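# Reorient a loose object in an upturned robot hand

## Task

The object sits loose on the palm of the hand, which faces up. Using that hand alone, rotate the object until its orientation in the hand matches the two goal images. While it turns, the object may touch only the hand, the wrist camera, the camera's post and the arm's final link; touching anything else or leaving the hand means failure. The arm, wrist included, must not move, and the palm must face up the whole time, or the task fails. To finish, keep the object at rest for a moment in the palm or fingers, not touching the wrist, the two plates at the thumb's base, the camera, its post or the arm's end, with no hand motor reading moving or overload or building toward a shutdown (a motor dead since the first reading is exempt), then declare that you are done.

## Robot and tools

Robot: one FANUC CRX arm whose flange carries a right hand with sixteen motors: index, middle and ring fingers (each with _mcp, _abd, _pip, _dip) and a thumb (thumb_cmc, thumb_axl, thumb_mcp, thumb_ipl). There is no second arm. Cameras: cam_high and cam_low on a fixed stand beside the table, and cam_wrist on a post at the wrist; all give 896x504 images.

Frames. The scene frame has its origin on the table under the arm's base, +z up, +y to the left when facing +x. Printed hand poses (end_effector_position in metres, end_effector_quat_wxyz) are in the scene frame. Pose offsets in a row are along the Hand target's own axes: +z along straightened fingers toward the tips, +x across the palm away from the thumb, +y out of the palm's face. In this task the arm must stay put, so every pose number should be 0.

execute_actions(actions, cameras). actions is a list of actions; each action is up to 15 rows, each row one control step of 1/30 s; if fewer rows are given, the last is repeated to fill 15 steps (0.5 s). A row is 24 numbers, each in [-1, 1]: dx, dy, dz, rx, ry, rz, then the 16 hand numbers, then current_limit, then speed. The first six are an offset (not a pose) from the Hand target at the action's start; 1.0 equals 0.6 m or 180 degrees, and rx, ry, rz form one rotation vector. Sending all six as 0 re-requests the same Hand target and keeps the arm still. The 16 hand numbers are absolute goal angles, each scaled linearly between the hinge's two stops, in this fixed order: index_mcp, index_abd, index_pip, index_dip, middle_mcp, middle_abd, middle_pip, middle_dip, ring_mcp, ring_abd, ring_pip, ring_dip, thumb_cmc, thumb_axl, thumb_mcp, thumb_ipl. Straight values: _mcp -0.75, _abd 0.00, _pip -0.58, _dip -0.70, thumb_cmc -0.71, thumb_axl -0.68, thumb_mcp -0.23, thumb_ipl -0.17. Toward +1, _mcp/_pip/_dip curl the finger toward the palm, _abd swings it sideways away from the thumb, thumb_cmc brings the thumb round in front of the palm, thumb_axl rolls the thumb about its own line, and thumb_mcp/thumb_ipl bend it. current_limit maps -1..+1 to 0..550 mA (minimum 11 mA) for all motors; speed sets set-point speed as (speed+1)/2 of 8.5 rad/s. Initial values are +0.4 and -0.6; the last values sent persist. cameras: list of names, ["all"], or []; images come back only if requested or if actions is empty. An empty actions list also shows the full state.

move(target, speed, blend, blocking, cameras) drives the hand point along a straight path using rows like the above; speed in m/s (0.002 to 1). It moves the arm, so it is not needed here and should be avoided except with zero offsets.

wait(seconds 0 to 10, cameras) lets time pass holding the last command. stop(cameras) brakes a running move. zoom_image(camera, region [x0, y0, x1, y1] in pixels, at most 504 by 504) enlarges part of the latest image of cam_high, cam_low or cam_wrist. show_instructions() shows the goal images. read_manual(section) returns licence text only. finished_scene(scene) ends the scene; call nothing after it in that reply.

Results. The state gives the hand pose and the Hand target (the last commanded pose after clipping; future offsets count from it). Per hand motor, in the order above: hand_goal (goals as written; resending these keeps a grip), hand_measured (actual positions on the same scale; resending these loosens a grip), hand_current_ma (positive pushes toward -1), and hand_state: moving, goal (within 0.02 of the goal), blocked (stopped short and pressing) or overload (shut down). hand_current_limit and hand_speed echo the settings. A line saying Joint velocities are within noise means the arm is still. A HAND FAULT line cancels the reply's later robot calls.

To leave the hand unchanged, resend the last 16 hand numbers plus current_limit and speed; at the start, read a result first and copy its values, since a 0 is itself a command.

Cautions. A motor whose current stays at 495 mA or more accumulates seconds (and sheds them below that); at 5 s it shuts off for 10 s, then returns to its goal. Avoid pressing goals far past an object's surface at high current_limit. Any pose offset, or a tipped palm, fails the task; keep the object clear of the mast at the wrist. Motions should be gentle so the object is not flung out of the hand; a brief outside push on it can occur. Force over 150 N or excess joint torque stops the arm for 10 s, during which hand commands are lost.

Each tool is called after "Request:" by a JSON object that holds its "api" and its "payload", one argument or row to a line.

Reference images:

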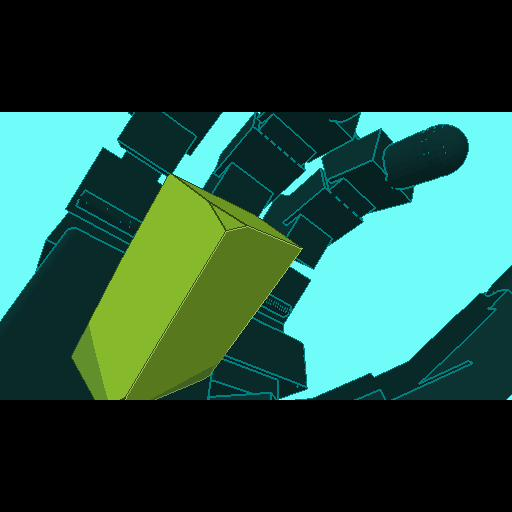

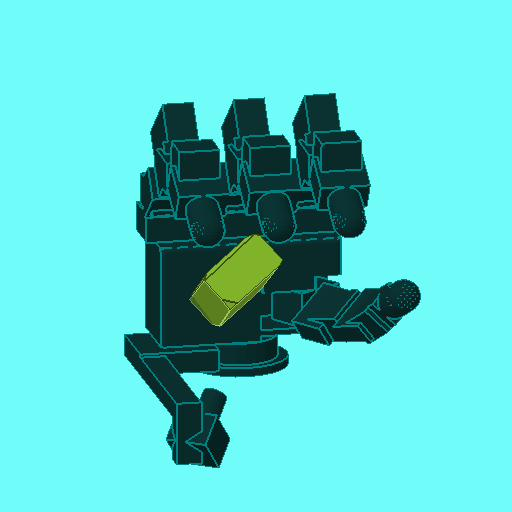

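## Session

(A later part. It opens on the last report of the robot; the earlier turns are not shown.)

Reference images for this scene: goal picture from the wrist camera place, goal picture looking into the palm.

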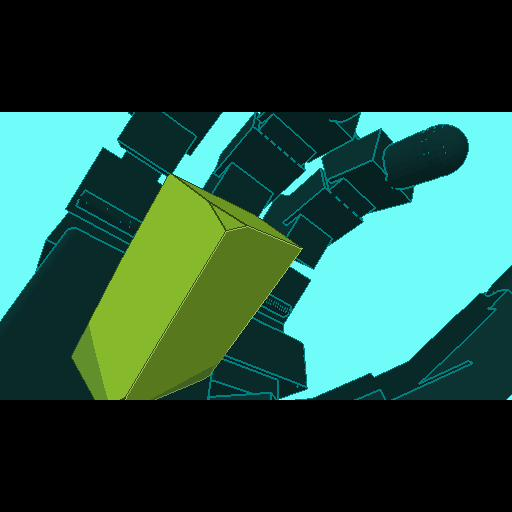

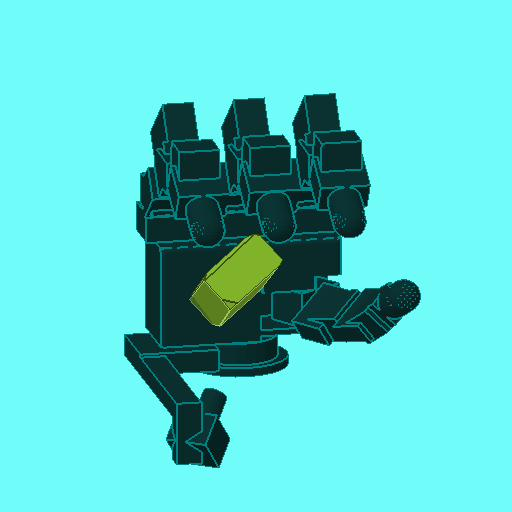

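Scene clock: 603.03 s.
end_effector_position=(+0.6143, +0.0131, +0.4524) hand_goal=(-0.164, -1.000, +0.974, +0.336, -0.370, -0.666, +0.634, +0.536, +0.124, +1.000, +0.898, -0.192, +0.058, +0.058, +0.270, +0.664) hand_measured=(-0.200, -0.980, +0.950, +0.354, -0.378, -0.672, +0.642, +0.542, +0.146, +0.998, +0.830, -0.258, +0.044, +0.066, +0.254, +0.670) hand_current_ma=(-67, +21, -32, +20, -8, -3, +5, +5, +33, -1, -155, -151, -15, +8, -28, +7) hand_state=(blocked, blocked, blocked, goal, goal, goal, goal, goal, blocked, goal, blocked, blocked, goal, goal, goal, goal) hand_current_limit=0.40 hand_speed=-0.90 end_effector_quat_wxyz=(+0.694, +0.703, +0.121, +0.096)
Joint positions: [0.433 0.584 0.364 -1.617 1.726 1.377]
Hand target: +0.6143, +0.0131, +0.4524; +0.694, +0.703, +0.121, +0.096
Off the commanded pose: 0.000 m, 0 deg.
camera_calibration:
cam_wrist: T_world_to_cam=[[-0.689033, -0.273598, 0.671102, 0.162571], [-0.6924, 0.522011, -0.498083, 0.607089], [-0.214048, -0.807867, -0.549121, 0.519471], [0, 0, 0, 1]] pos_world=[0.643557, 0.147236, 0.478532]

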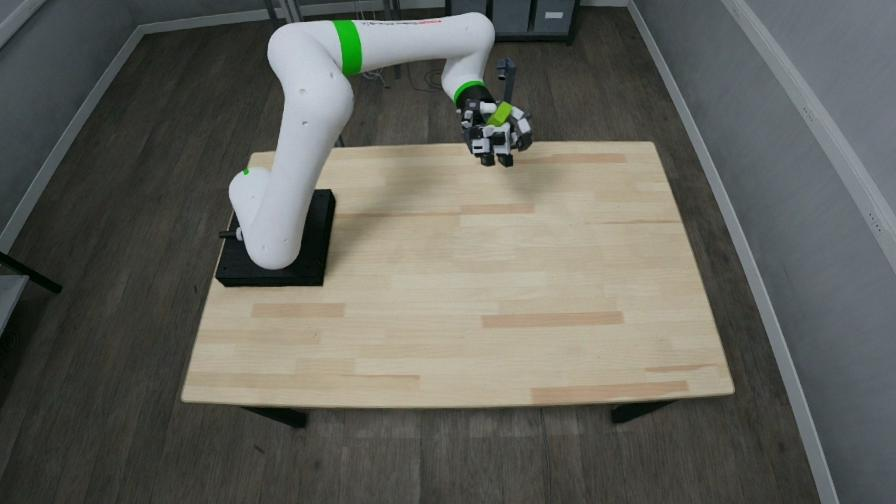

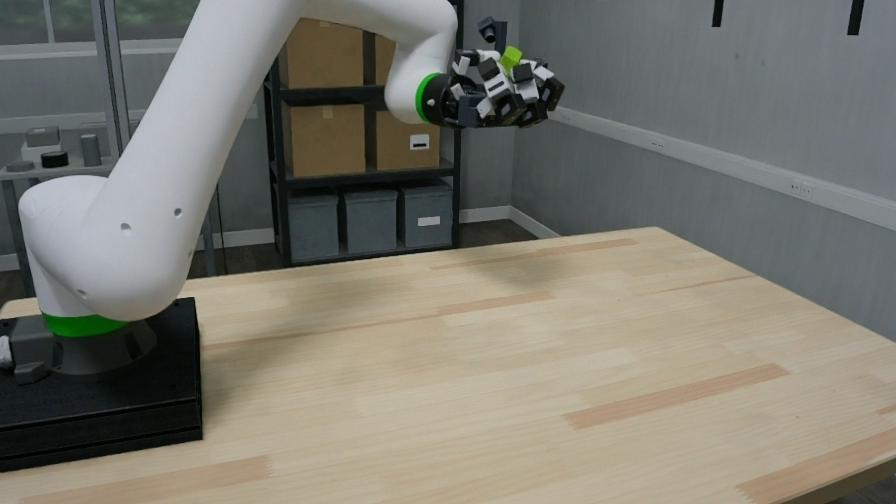

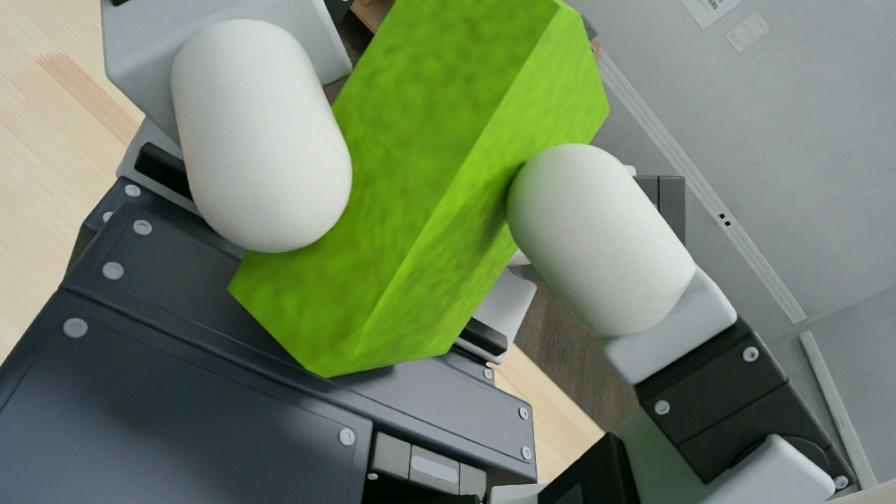

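Request:
{"api": "execute_actions", "payload": {
  "actions": []
}}

Scene clock: 608.47 s.
end_effector_position=(+0.6143, +0.0131, +0.4524) hand_goal=(-0.164, -1.000, +0.974, +0.336, -0.370, -0.666, +0.634, +0.536, +0.124, +1.000, +0.898, -0.192, +0.058, +0.058, +0.270, +0.664) hand_measured=(-0.200, -0.980, +0.950, +0.354, -0.378, -0.672, +0.642, +0.542, +0.146, +0.998, +0.830, -0.258, +0.044, +0.066, +0.254, +0.670) hand_current_ma=(-67, +21, -32, +20, -8, -3, +5, +5, +33, -1, -155, -151, -15, +8, -28, +7) hand_state=(blocked, blocked, blocked, goal, goal, goal, goal, goal, blocked, goal, blocked, blocked, goal, goal, goal, goal) hand_current_limit=0.40 hand_speed=-0.90 end_effector_quat_wxyz=(+0.694, +0.703, +0.121, +0.096)
Joint positions: [0.433 0.584 0.364 -1.617 1.726 1.377]
Joint velocities: within noise
Hand target: +0.6143, +0.0131, +0.4524; +0.694, +0.703, +0.121, +0.096
Off the commanded pose: 0.000 m, 0 deg.
camera_calibration:
cam_wrist: T_world_to_cam=[[-0.689033, -0.273598, 0.671102, 0.162571], [-0.6924, 0.522011, -0.498083, 0.607089], [-0.214048, -0.807867, -0.549121, 0.519471], [0, 0, 0, 1]] pos_world=[0.643557, 0.147236, 0.478532]

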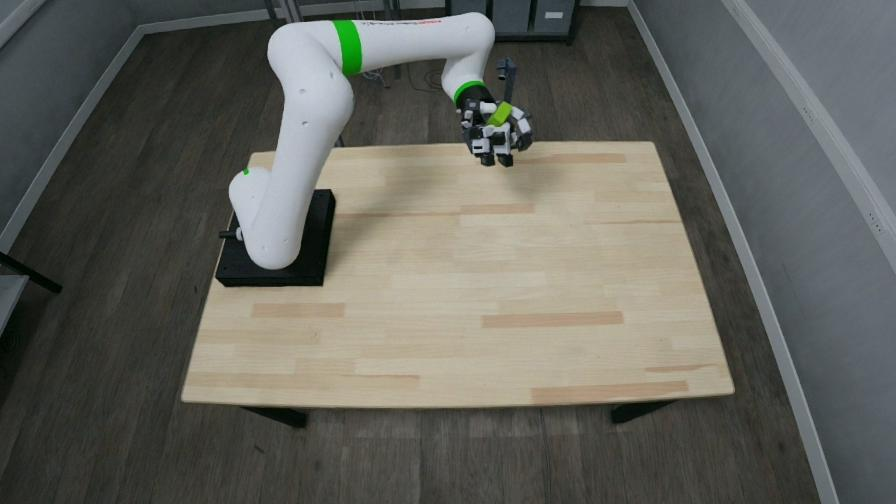

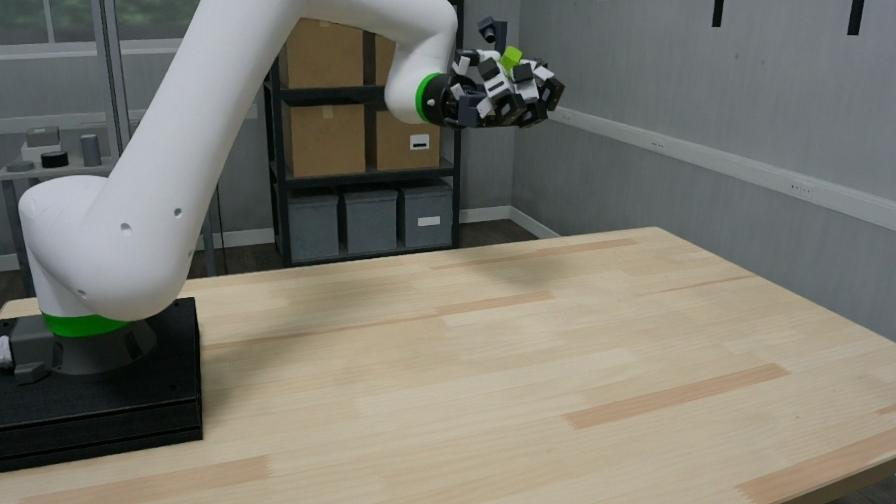

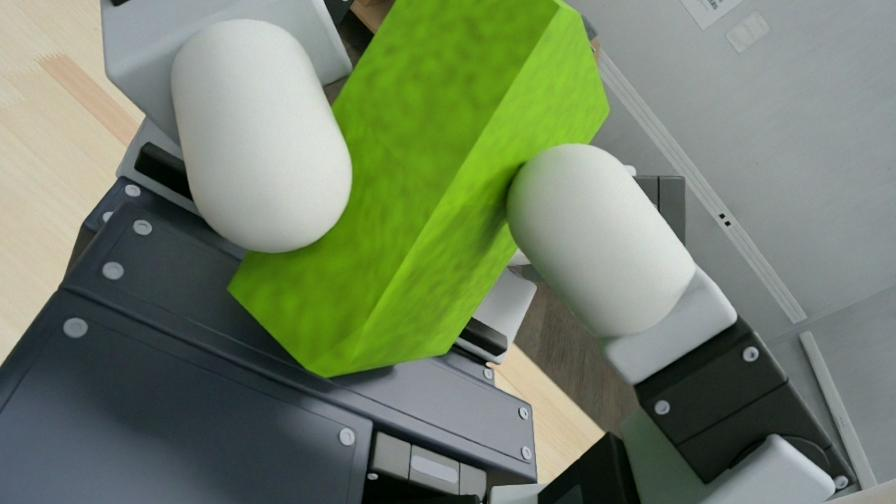

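Request:
{"api": "zoom_image", "payload": {
  "camera": "cam_wrist",
  "region": [320, 0, 420, 120]
}}

Request:
{"api": "zoom_image", "payload": {
  "camera": "cam_wrist",
  "region": [530, 0, 630, 130]
}}

Request:
{"api": "zoom_image", "payload": {
  "camera": "cam_wrist",
  "region": [210, 250, 350, 390]
}}

Request:
{"api": "zoom_image", "payload": {
  "camera": "cam_wrist",
  "region": [340, 250, 480, 390]
}}

Request:
{"api": "zoom_image", "payload": {
  "camera": "cam_high",
  "region": [486, 98, 514, 126]
}}

Request:
{"api": "zoom_image", "payload": {
  "camera": "cam_low",
  "region": [496, 42, 526, 72]
}}

Scaled by 4.200 from the camera's 896x504 image, which has a finer 1280x720 frame.

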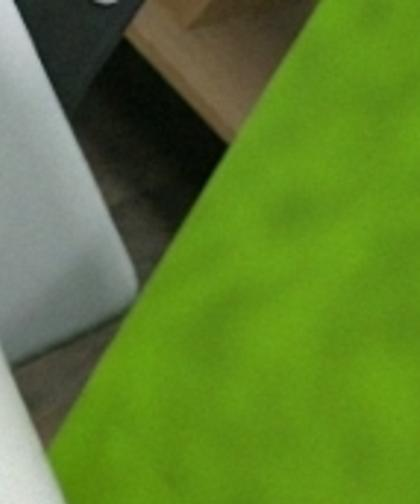

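Scaled by 3.877 from the camera's 896x504 image, which has a finer 1280x720 frame.

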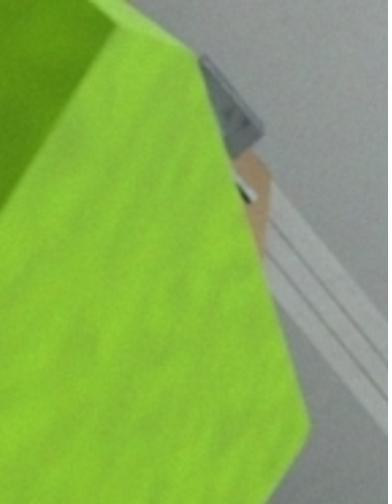

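Scaled by 3.600 from the camera's 896x504 image, which has a finer 1280x720 frame.

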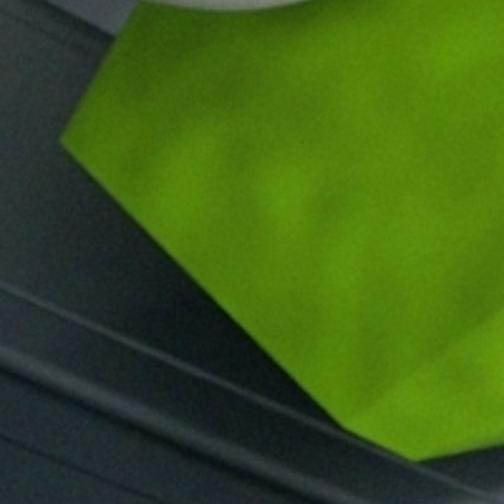

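Scaled by 3.600 from the camera's 896x504 image, which has a finer 1280x720 frame.

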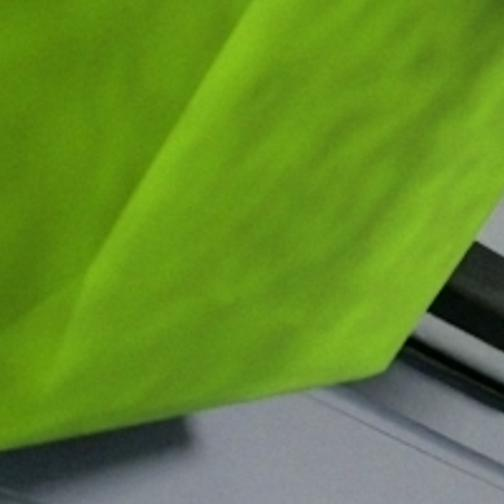

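Scaled by 18.000 from the camera's 896x504 image, which has a finer 1280x720 frame.

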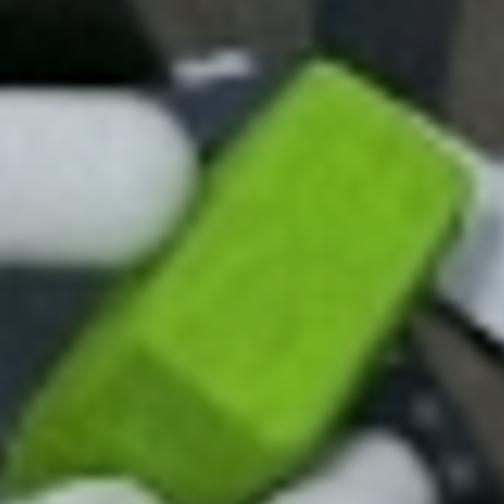

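Scaled by 16.800 from the camera's 896x504 image, which has a finer 1280x720 frame.

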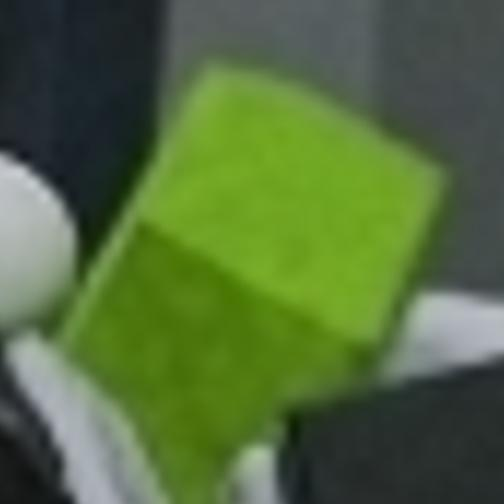

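Request:
{"api": "execute_actions", "payload": {
  "actions": [
    [[0,0,0,0,0,0, -0.1288,-1,0.9445,0.3362, -0.3699,-0.6667,0.6350,0.5362, 0.1233,1,0.8686,-0.1333, 0.0571,0.0587,0.2708,0.6638, 0.4,-0.9]]
  ],
  "cameras": ["all"]
}}

Request:
{"api": "zoom_image", "payload": {
  "camera": "cam_wrist",
  "region": [320, 0, 420, 120]
}}

Request:
{"api": "zoom_image", "payload": {
  "camera": "cam_wrist",
  "region": [530, 0, 630, 130]
}}

Request:
{"api": "zoom_image", "payload": {
  "camera": "cam_wrist",
  "region": [210, 250, 350, 390]
}}

Request:
{"api": "zoom_image", "payload": {
  "camera": "cam_wrist",
  "region": [340, 250, 480, 390]
}}

Request:
{"api": "zoom_image", "payload": {
  "camera": "cam_high",
  "region": [486, 98, 514, 126]
}}

Request:
{"api": "zoom_image", "payload": {
  "camera": "cam_low",
  "region": [496, 42, 526, 72]
}}

Scene clock: 618.17 s.
end_effector_position=(+0.6143, +0.0131, +0.4524) hand_goal=(-0.128, -1.000, +0.944, +0.336, -0.370, -0.666, +0.634, +0.536, +0.124, +1.000, +0.868, -0.134, +0.058, +0.058, +0.270, +0.664) hand_measured=(-0.192, -0.980, +0.942, +0.356, -0.378, -0.670, +0.640, +0.542, +0.146, +0.998, +0.802, -0.204, +0.044, +0.066, +0.258, +0.664) hand_current_ma=(-155, +21, -1, +27, -8, -2, +4, +4, +33, -1, -150, -160, -15, +8, -17, +0) hand_state=(blocked, blocked, goal, blocked, goal, goal, goal, goal, blocked, goal, blocked, blocked, goal, goal, goal, goal) hand_current_limit=0.40 hand_speed=-0.90 end_effector_quat_wxyz=(+0.694, +0.703, +0.121, +0.096)
Joint positions: [0.433 0.584 0.364 -1.617 1.726 1.377]
Hand target: +0.6143, +0.0131, +0.4524; +0.694, +0.703, +0.121, +0.096
Off the commanded pose: 0.000 m, 0 deg.
camera_calibration:
cam_wrist: T_world_to_cam=[[-0.689033, -0.273598, 0.671102, 0.162571], [-0.6924, 0.522011, -0.498083, 0.607089], [-0.214048, -0.807867, -0.549121, 0.519471], [0, 0, 0, 1]] pos_world=[0.643557, 0.147236, 0.478532]

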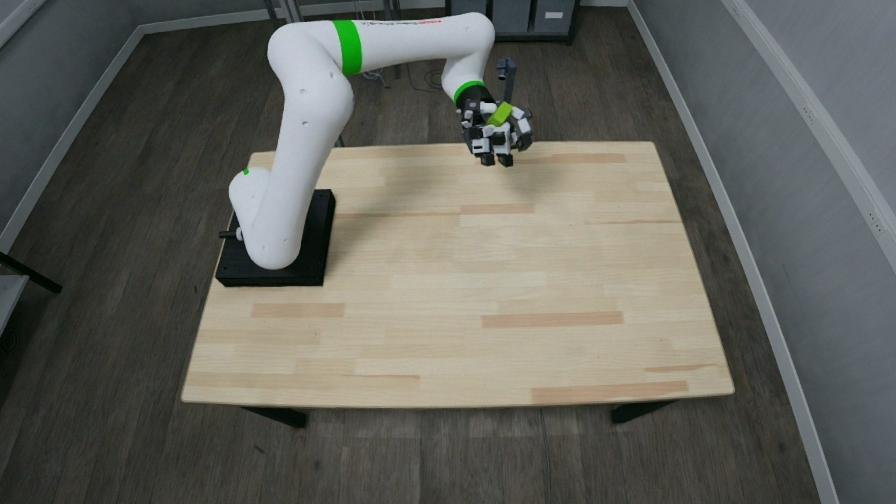

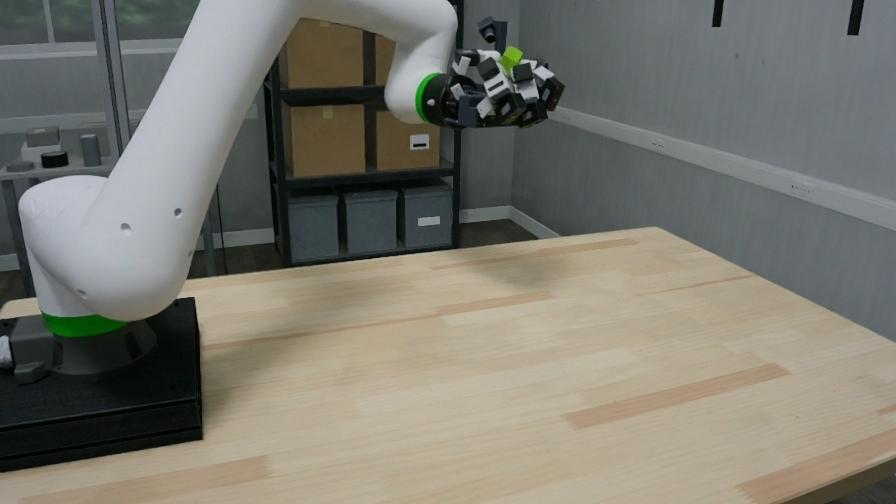

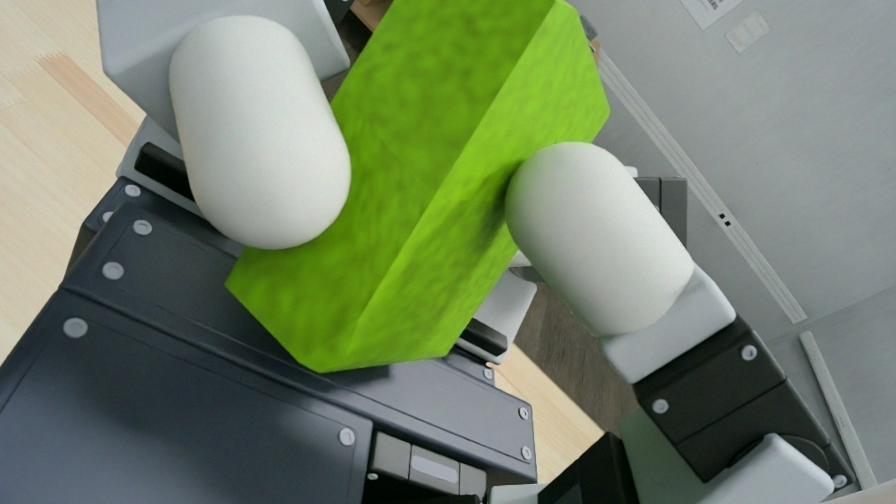

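Scaled by 4.200 from the camera's 896x504 image, which has a finer 1280x720 frame.

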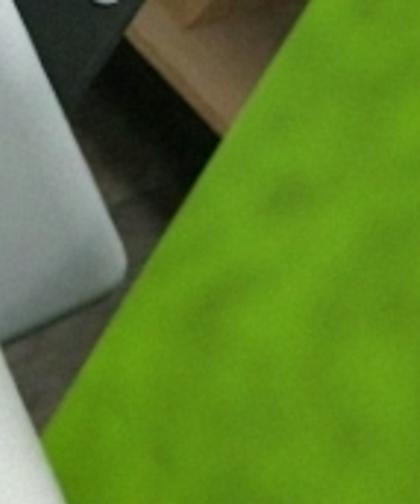

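Scaled by 3.877 from the camera's 896x504 image, which has a finer 1280x720 frame.

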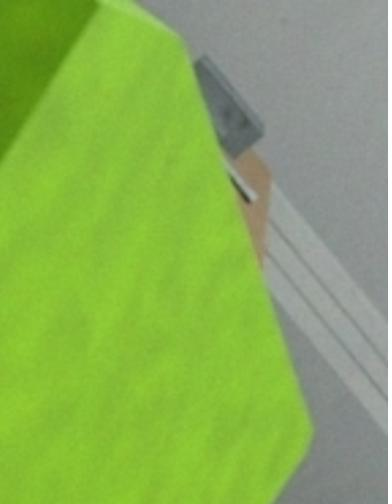

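Scaled by 3.600 from the camera's 896x504 image, which has a finer 1280x720 frame.

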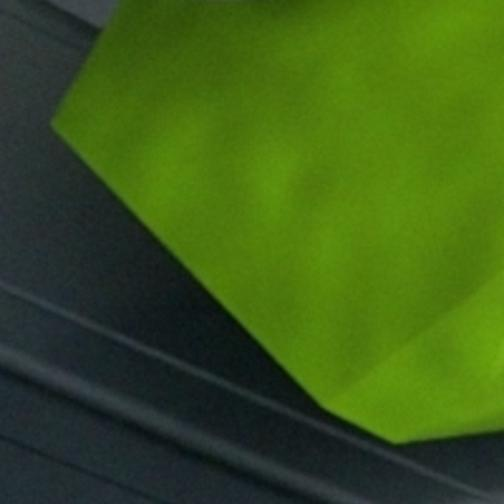

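Scaled by 3.600 from the camera's 896x504 image, which has a finer 1280x720 frame.

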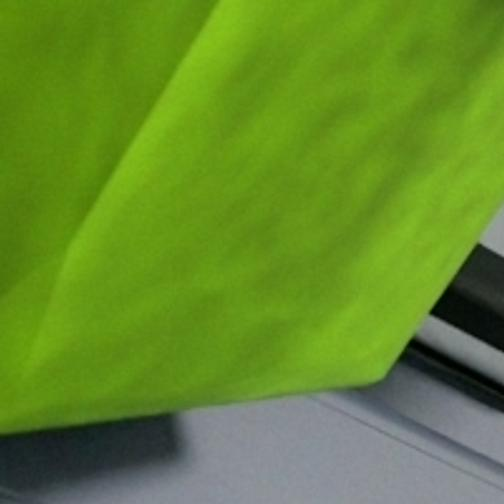

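Scaled by 18.000 from the camera's 896x504 image, which has a finer 1280x720 frame.

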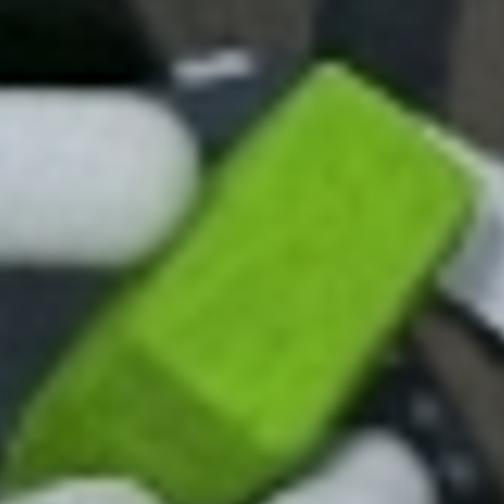

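Scaled by 16.800 from the camera's 896x504 image, which has a finer 1280x720 frame.

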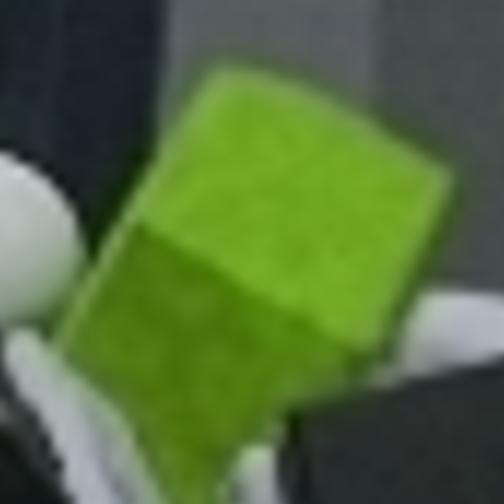

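Request:
{"api": "show_instructions", "payload": {

}}

Reference images for this scene: goal picture from the wrist camera place, goal picture looking into the palm.

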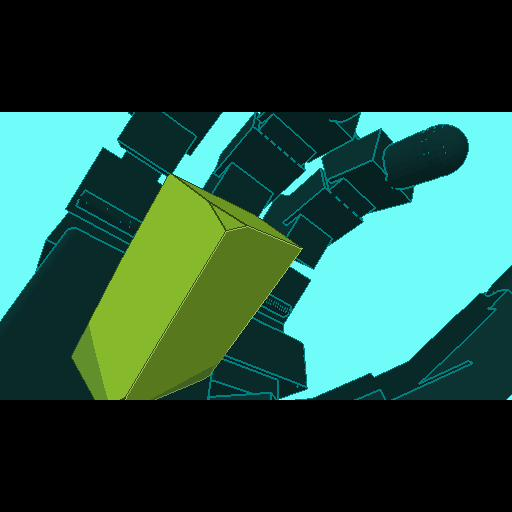

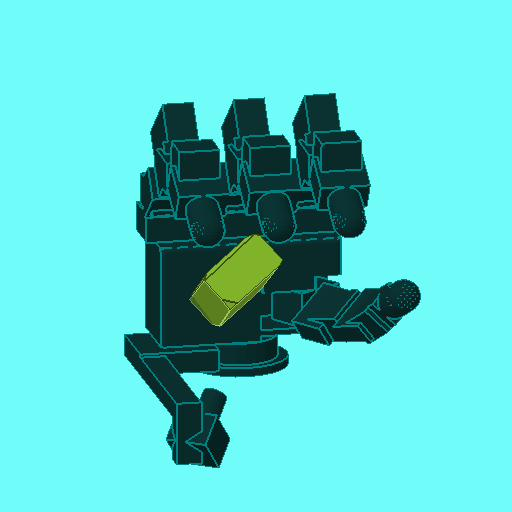

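Request:
{"api": "show_instructions", "payload": {

}}

Reference images for this scene: goal picture from the wrist camera place, goal picture looking into the palm.

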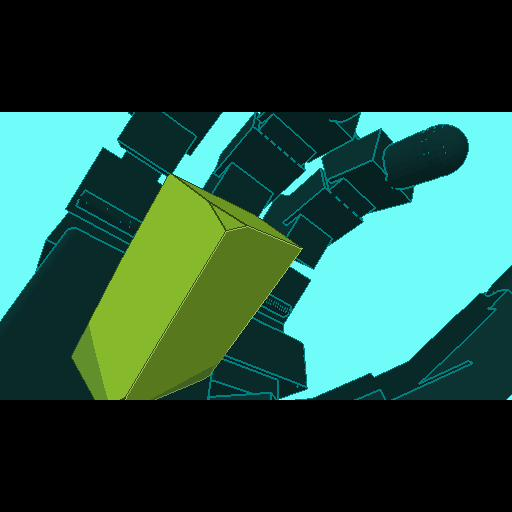

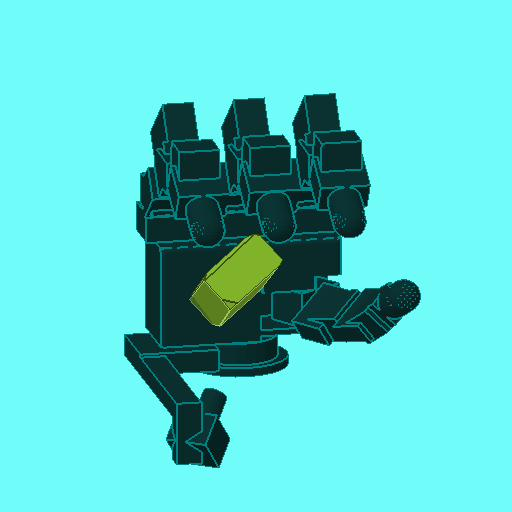

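Request:
{"api": "execute_actions", "payload": {
  "actions": [
    [[0,0,0,0,0,0, -0.1795,-1,0.9124,0.2826, -0.3699,-0.6667,0.6350,0.5362, 0.1233,1,0.8686,-0.1333, 0.0571,0.0587,0.2483,0.6638, 0.4,-0.9]]
  ],
  "cameras": ["all"]
}}

Request:
{"api": "zoom_image", "payload": {
  "camera": "cam_wrist",
  "region": [310, 0, 410, 120]
}}

Request:
{"api": "zoom_image", "payload": {
  "camera": "cam_wrist",
  "region": [520, 0, 640, 130]
}}

Request:
{"api": "zoom_image", "payload": {
  "camera": "cam_wrist",
  "region": [210, 250, 350, 390]
}}

Request:
{"api": "zoom_image", "payload": {
  "camera": "cam_wrist",
  "region": [340, 250, 480, 390]
}}

Request:
{"api": "zoom_image", "payload": {
  "camera": "cam_high",
  "region": [486, 98, 514, 126]
}}

Request:
{"api": "zoom_image", "payload": {
  "camera": "cam_low",
  "region": [496, 42, 526, 72]
}}

Scene clock: 670.27 s.
end_effector_position=(+0.6143, +0.0131, +0.4524) hand_goal=(-0.180, -1.000, +0.912, +0.282, -0.370, -0.666, +0.634, +0.536, +0.124, +1.000, +0.868, -0.134, +0.058, +0.058, +0.248, +0.664) hand_measured=(-0.208, -0.980, +0.912, +0.330, -0.378, -0.670, +0.638, +0.540, +0.146, +0.998, +0.802, -0.196, +0.046, +0.066, +0.244, +0.664) hand_current_ma=(-46, +21, +0, +94, -8, -2, +2, +2, +33, -1, -150, -133, -13, +9, -3, +0) hand_state=(blocked, blocked, goal, blocked, goal, goal, goal, goal, blocked, goal, blocked, blocked, goal, goal, goal, goal) hand_current_limit=0.40 hand_speed=-0.90 end_effector_quat_wxyz=(+0.694, +0.703, +0.121, +0.096)
Joint positions: [0.433 0.584 0.364 -1.617 1.726 1.377]
Hand target: +0.6143, +0.0131, +0.4524; +0.694, +0.703, +0.121, +0.096
Off the commanded pose: 0.000 m, 0 deg.
camera_calibration:
cam_wrist: T_world_to_cam=[[-0.689033, -0.273598, 0.671102, 0.162571], [-0.6924, 0.522011, -0.498083, 0.607089], [-0.214048, -0.807867, -0.549121, 0.519471], [0, 0, 0, 1]] pos_world=[0.643557, 0.147236, 0.478532]

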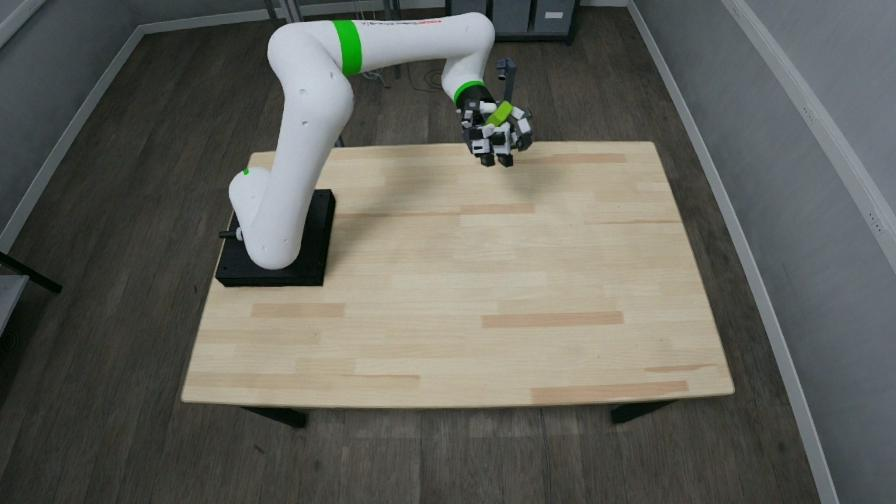

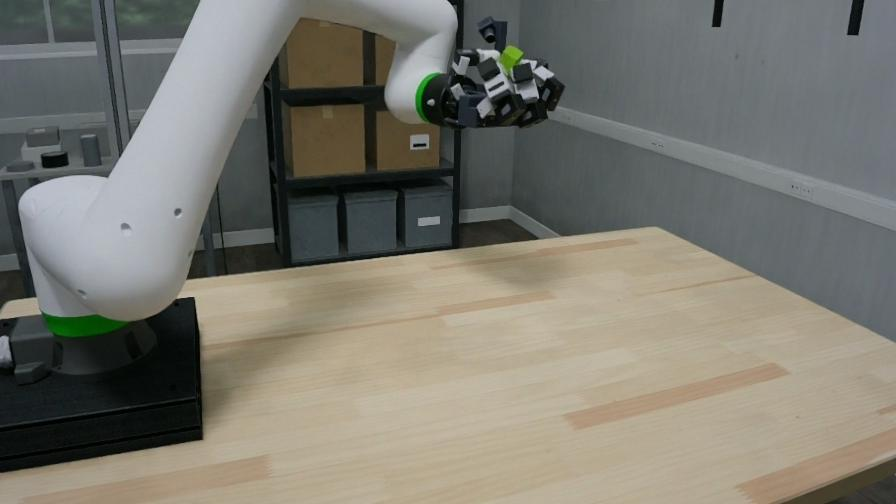

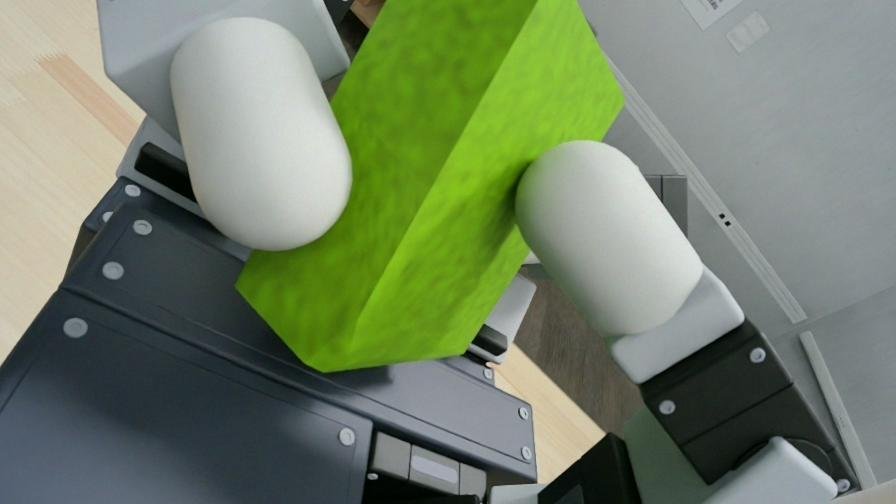

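Scaled by 4.200 from the camera's 896x504 image, which has a finer 1280x720 frame.

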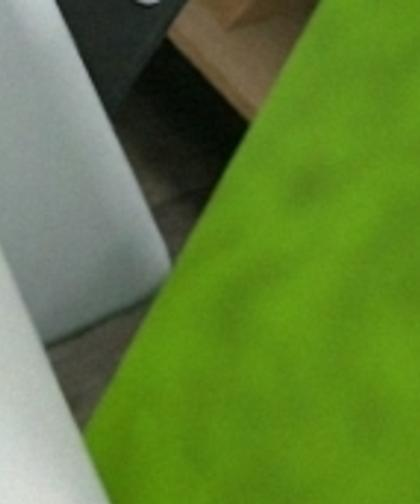

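Scaled by 3.877 from the camera's 896x504 image, which has a finer 1280x720 frame.

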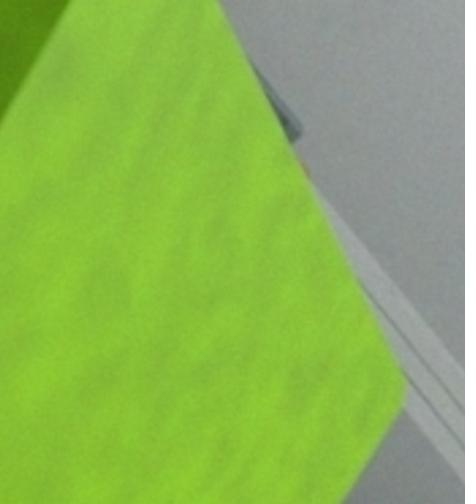

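Scaled by 3.600 from the camera's 896x504 image, which has a finer 1280x720 frame.

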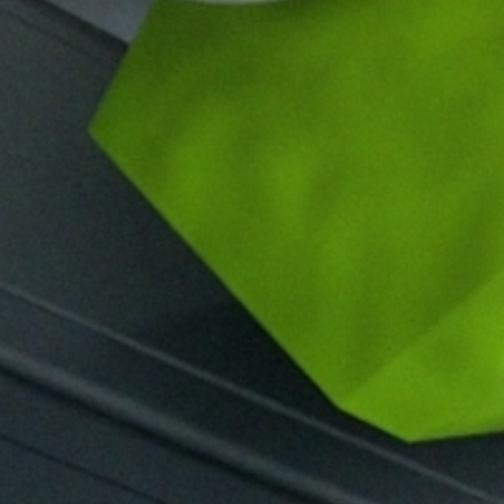

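Scaled by 3.600 from the camera's 896x504 image, which has a finer 1280x720 frame.

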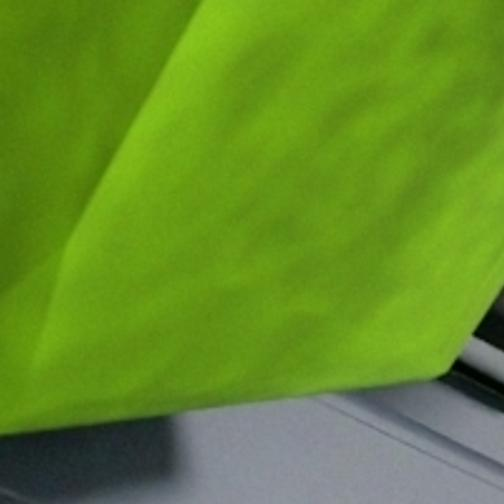

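Scaled by 18.000 from the camera's 896x504 image, which has a finer 1280x720 frame.

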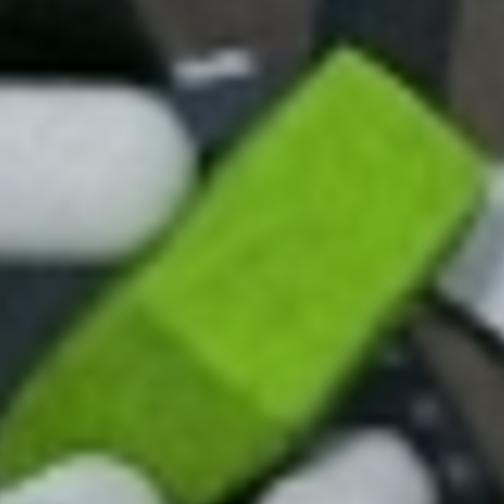

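Scaled by 16.800 from the camera's 896x504 image, which has a finer 1280x720 frame.

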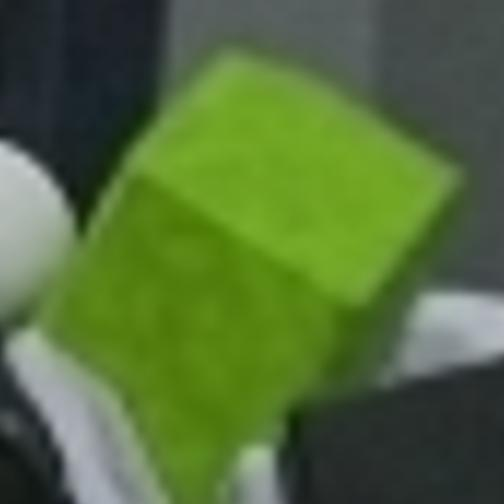

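Request:
{"api": "execute_actions", "payload": {
  "actions": [
    [[0,0,0,0,0,0,-0.1795,-1,0.9124,0.2826,-0.3083,-0.6667,0.6350,0.5362,0.1233,1,0.8686,-0.1333,0.0571,0.0587,0.2483,0.6638,0.4,-0.9]]
  ],
  "cameras": ["all"]
}}

Scene clock: 680.47 s.
end_effector_position=(+0.6143, +0.0131, +0.4524) hand_goal=(-0.180, -1.000, +0.912, +0.282, -0.308, -0.666, +0.634, +0.536, +0.124, +1.000, +0.868, -0.134, +0.058, +0.058, +0.248, +0.664) hand_measured=(-0.208, -0.980, +0.910, +0.328, -0.330, -0.670, +0.636, +0.540, +0.146, +0.998, +0.802, -0.196, +0.046, +0.068, +0.244, +0.662) hand_current_ma=(-46, +21, +0, +90, -30, -2, +2, +2, +33, -1, -150, -133, -13, +10, -3, +0) hand_state=(blocked, blocked, goal, blocked, blocked, goal, goal, goal, blocked, goal, blocked, blocked, goal, goal, goal, goal) hand_current_limit=0.40 hand_speed=-0.90 end_effector_quat_wxyz=(+0.694, +0.703, +0.121, +0.096)
Joint positions: [0.433 0.584 0.364 -1.617 1.726 1.377]
Hand target: +0.6143, +0.0131, +0.4524; +0.694, +0.703, +0.121, +0.096
Off the commanded pose: 0.000 m, 0 deg.
camera_calibration:
cam_wrist: T_world_to_cam=[[-0.689033, -0.273598, 0.671102, 0.162571], [-0.6924, 0.522011, -0.498083, 0.607089], [-0.214048, -0.807867, -0.549121, 0.519471], [0, 0, 0, 1]] pos_world=[0.643557, 0.147236, 0.478532]

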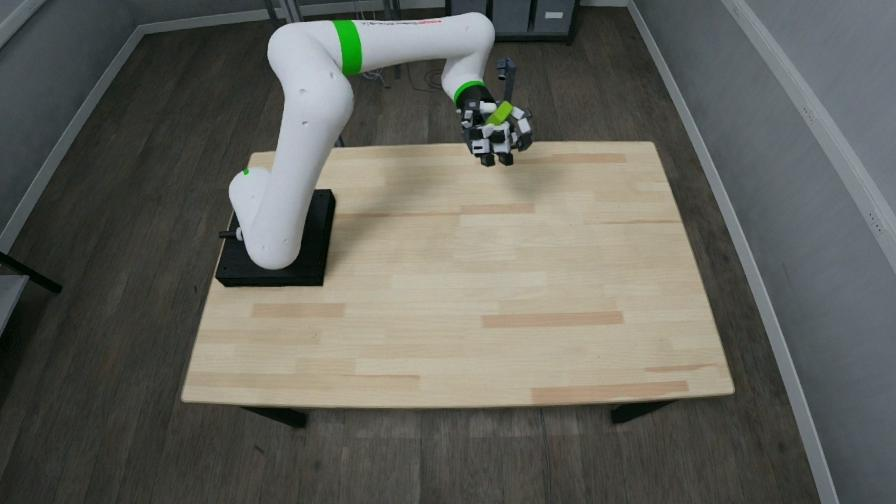

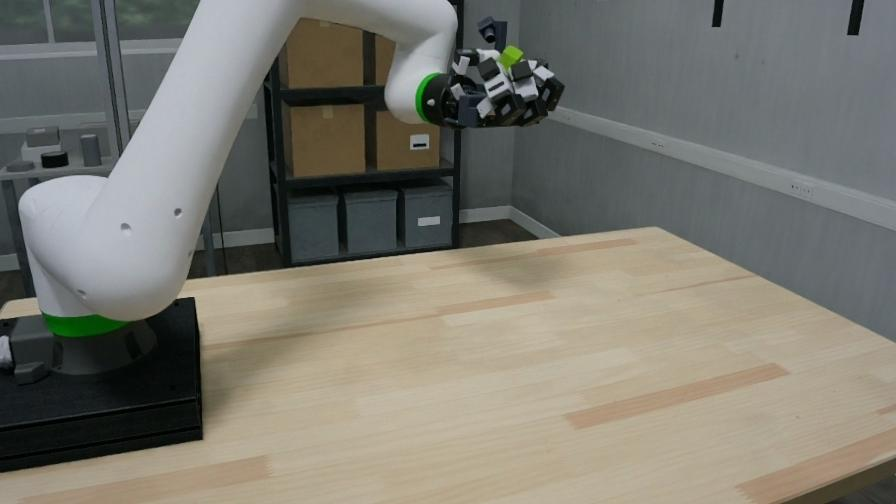

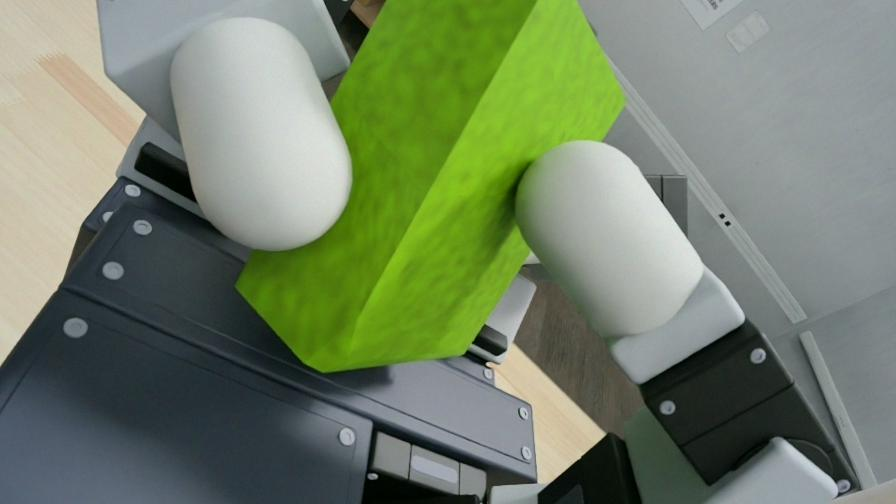

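Request:
{"api": "zoom_image", "payload": {
  "camera": "cam_wrist",
  "region": [310, 0, 640, 130]
}}

Request:
{"api": "zoom_image", "payload": {
  "camera": "cam_wrist",
  "region": [210, 250, 490, 390]
}}

Request:
{"api": "zoom_image", "payload": {
  "camera": "cam_high",
  "region": [486, 98, 514, 126]
}}

Request:
{"api": "zoom_image", "payload": {
  "camera": "cam_low",
  "region": [496, 42, 526, 72]
}}

Scaled by 1.527 from the camera's 896x504 image, which has a finer 1280x720 frame.

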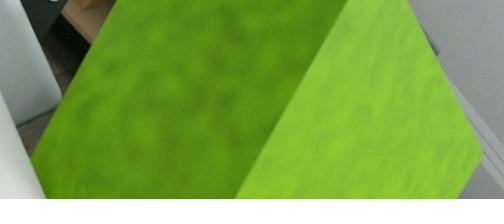

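Scaled by 1.800 from the camera's 896x504 image, which has a finer 1280x720 frame.

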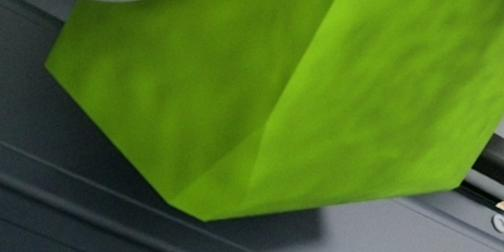

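Scaled by 18.000 from the camera's 896x504 image, which has a finer 1280x720 frame.

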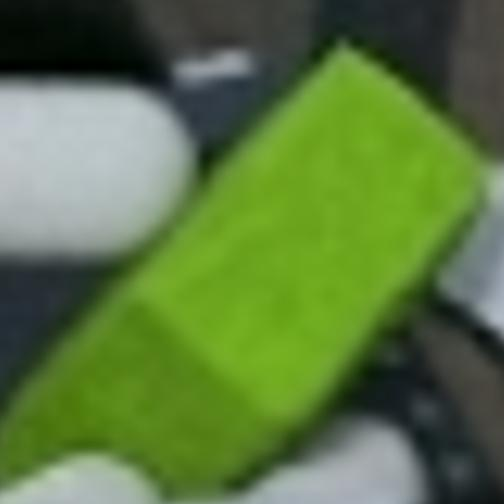

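Scaled by 16.800 from the camera's 896x504 image, which has a finer 1280x720 frame.

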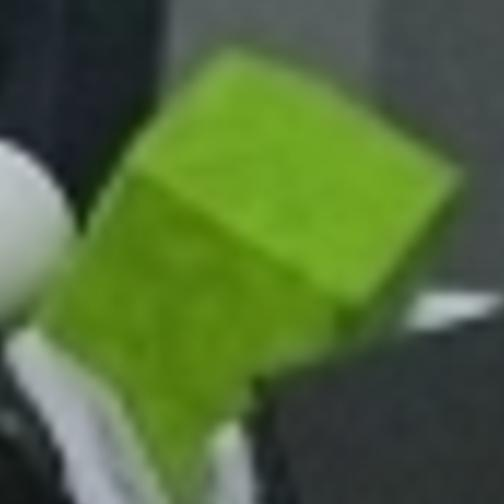

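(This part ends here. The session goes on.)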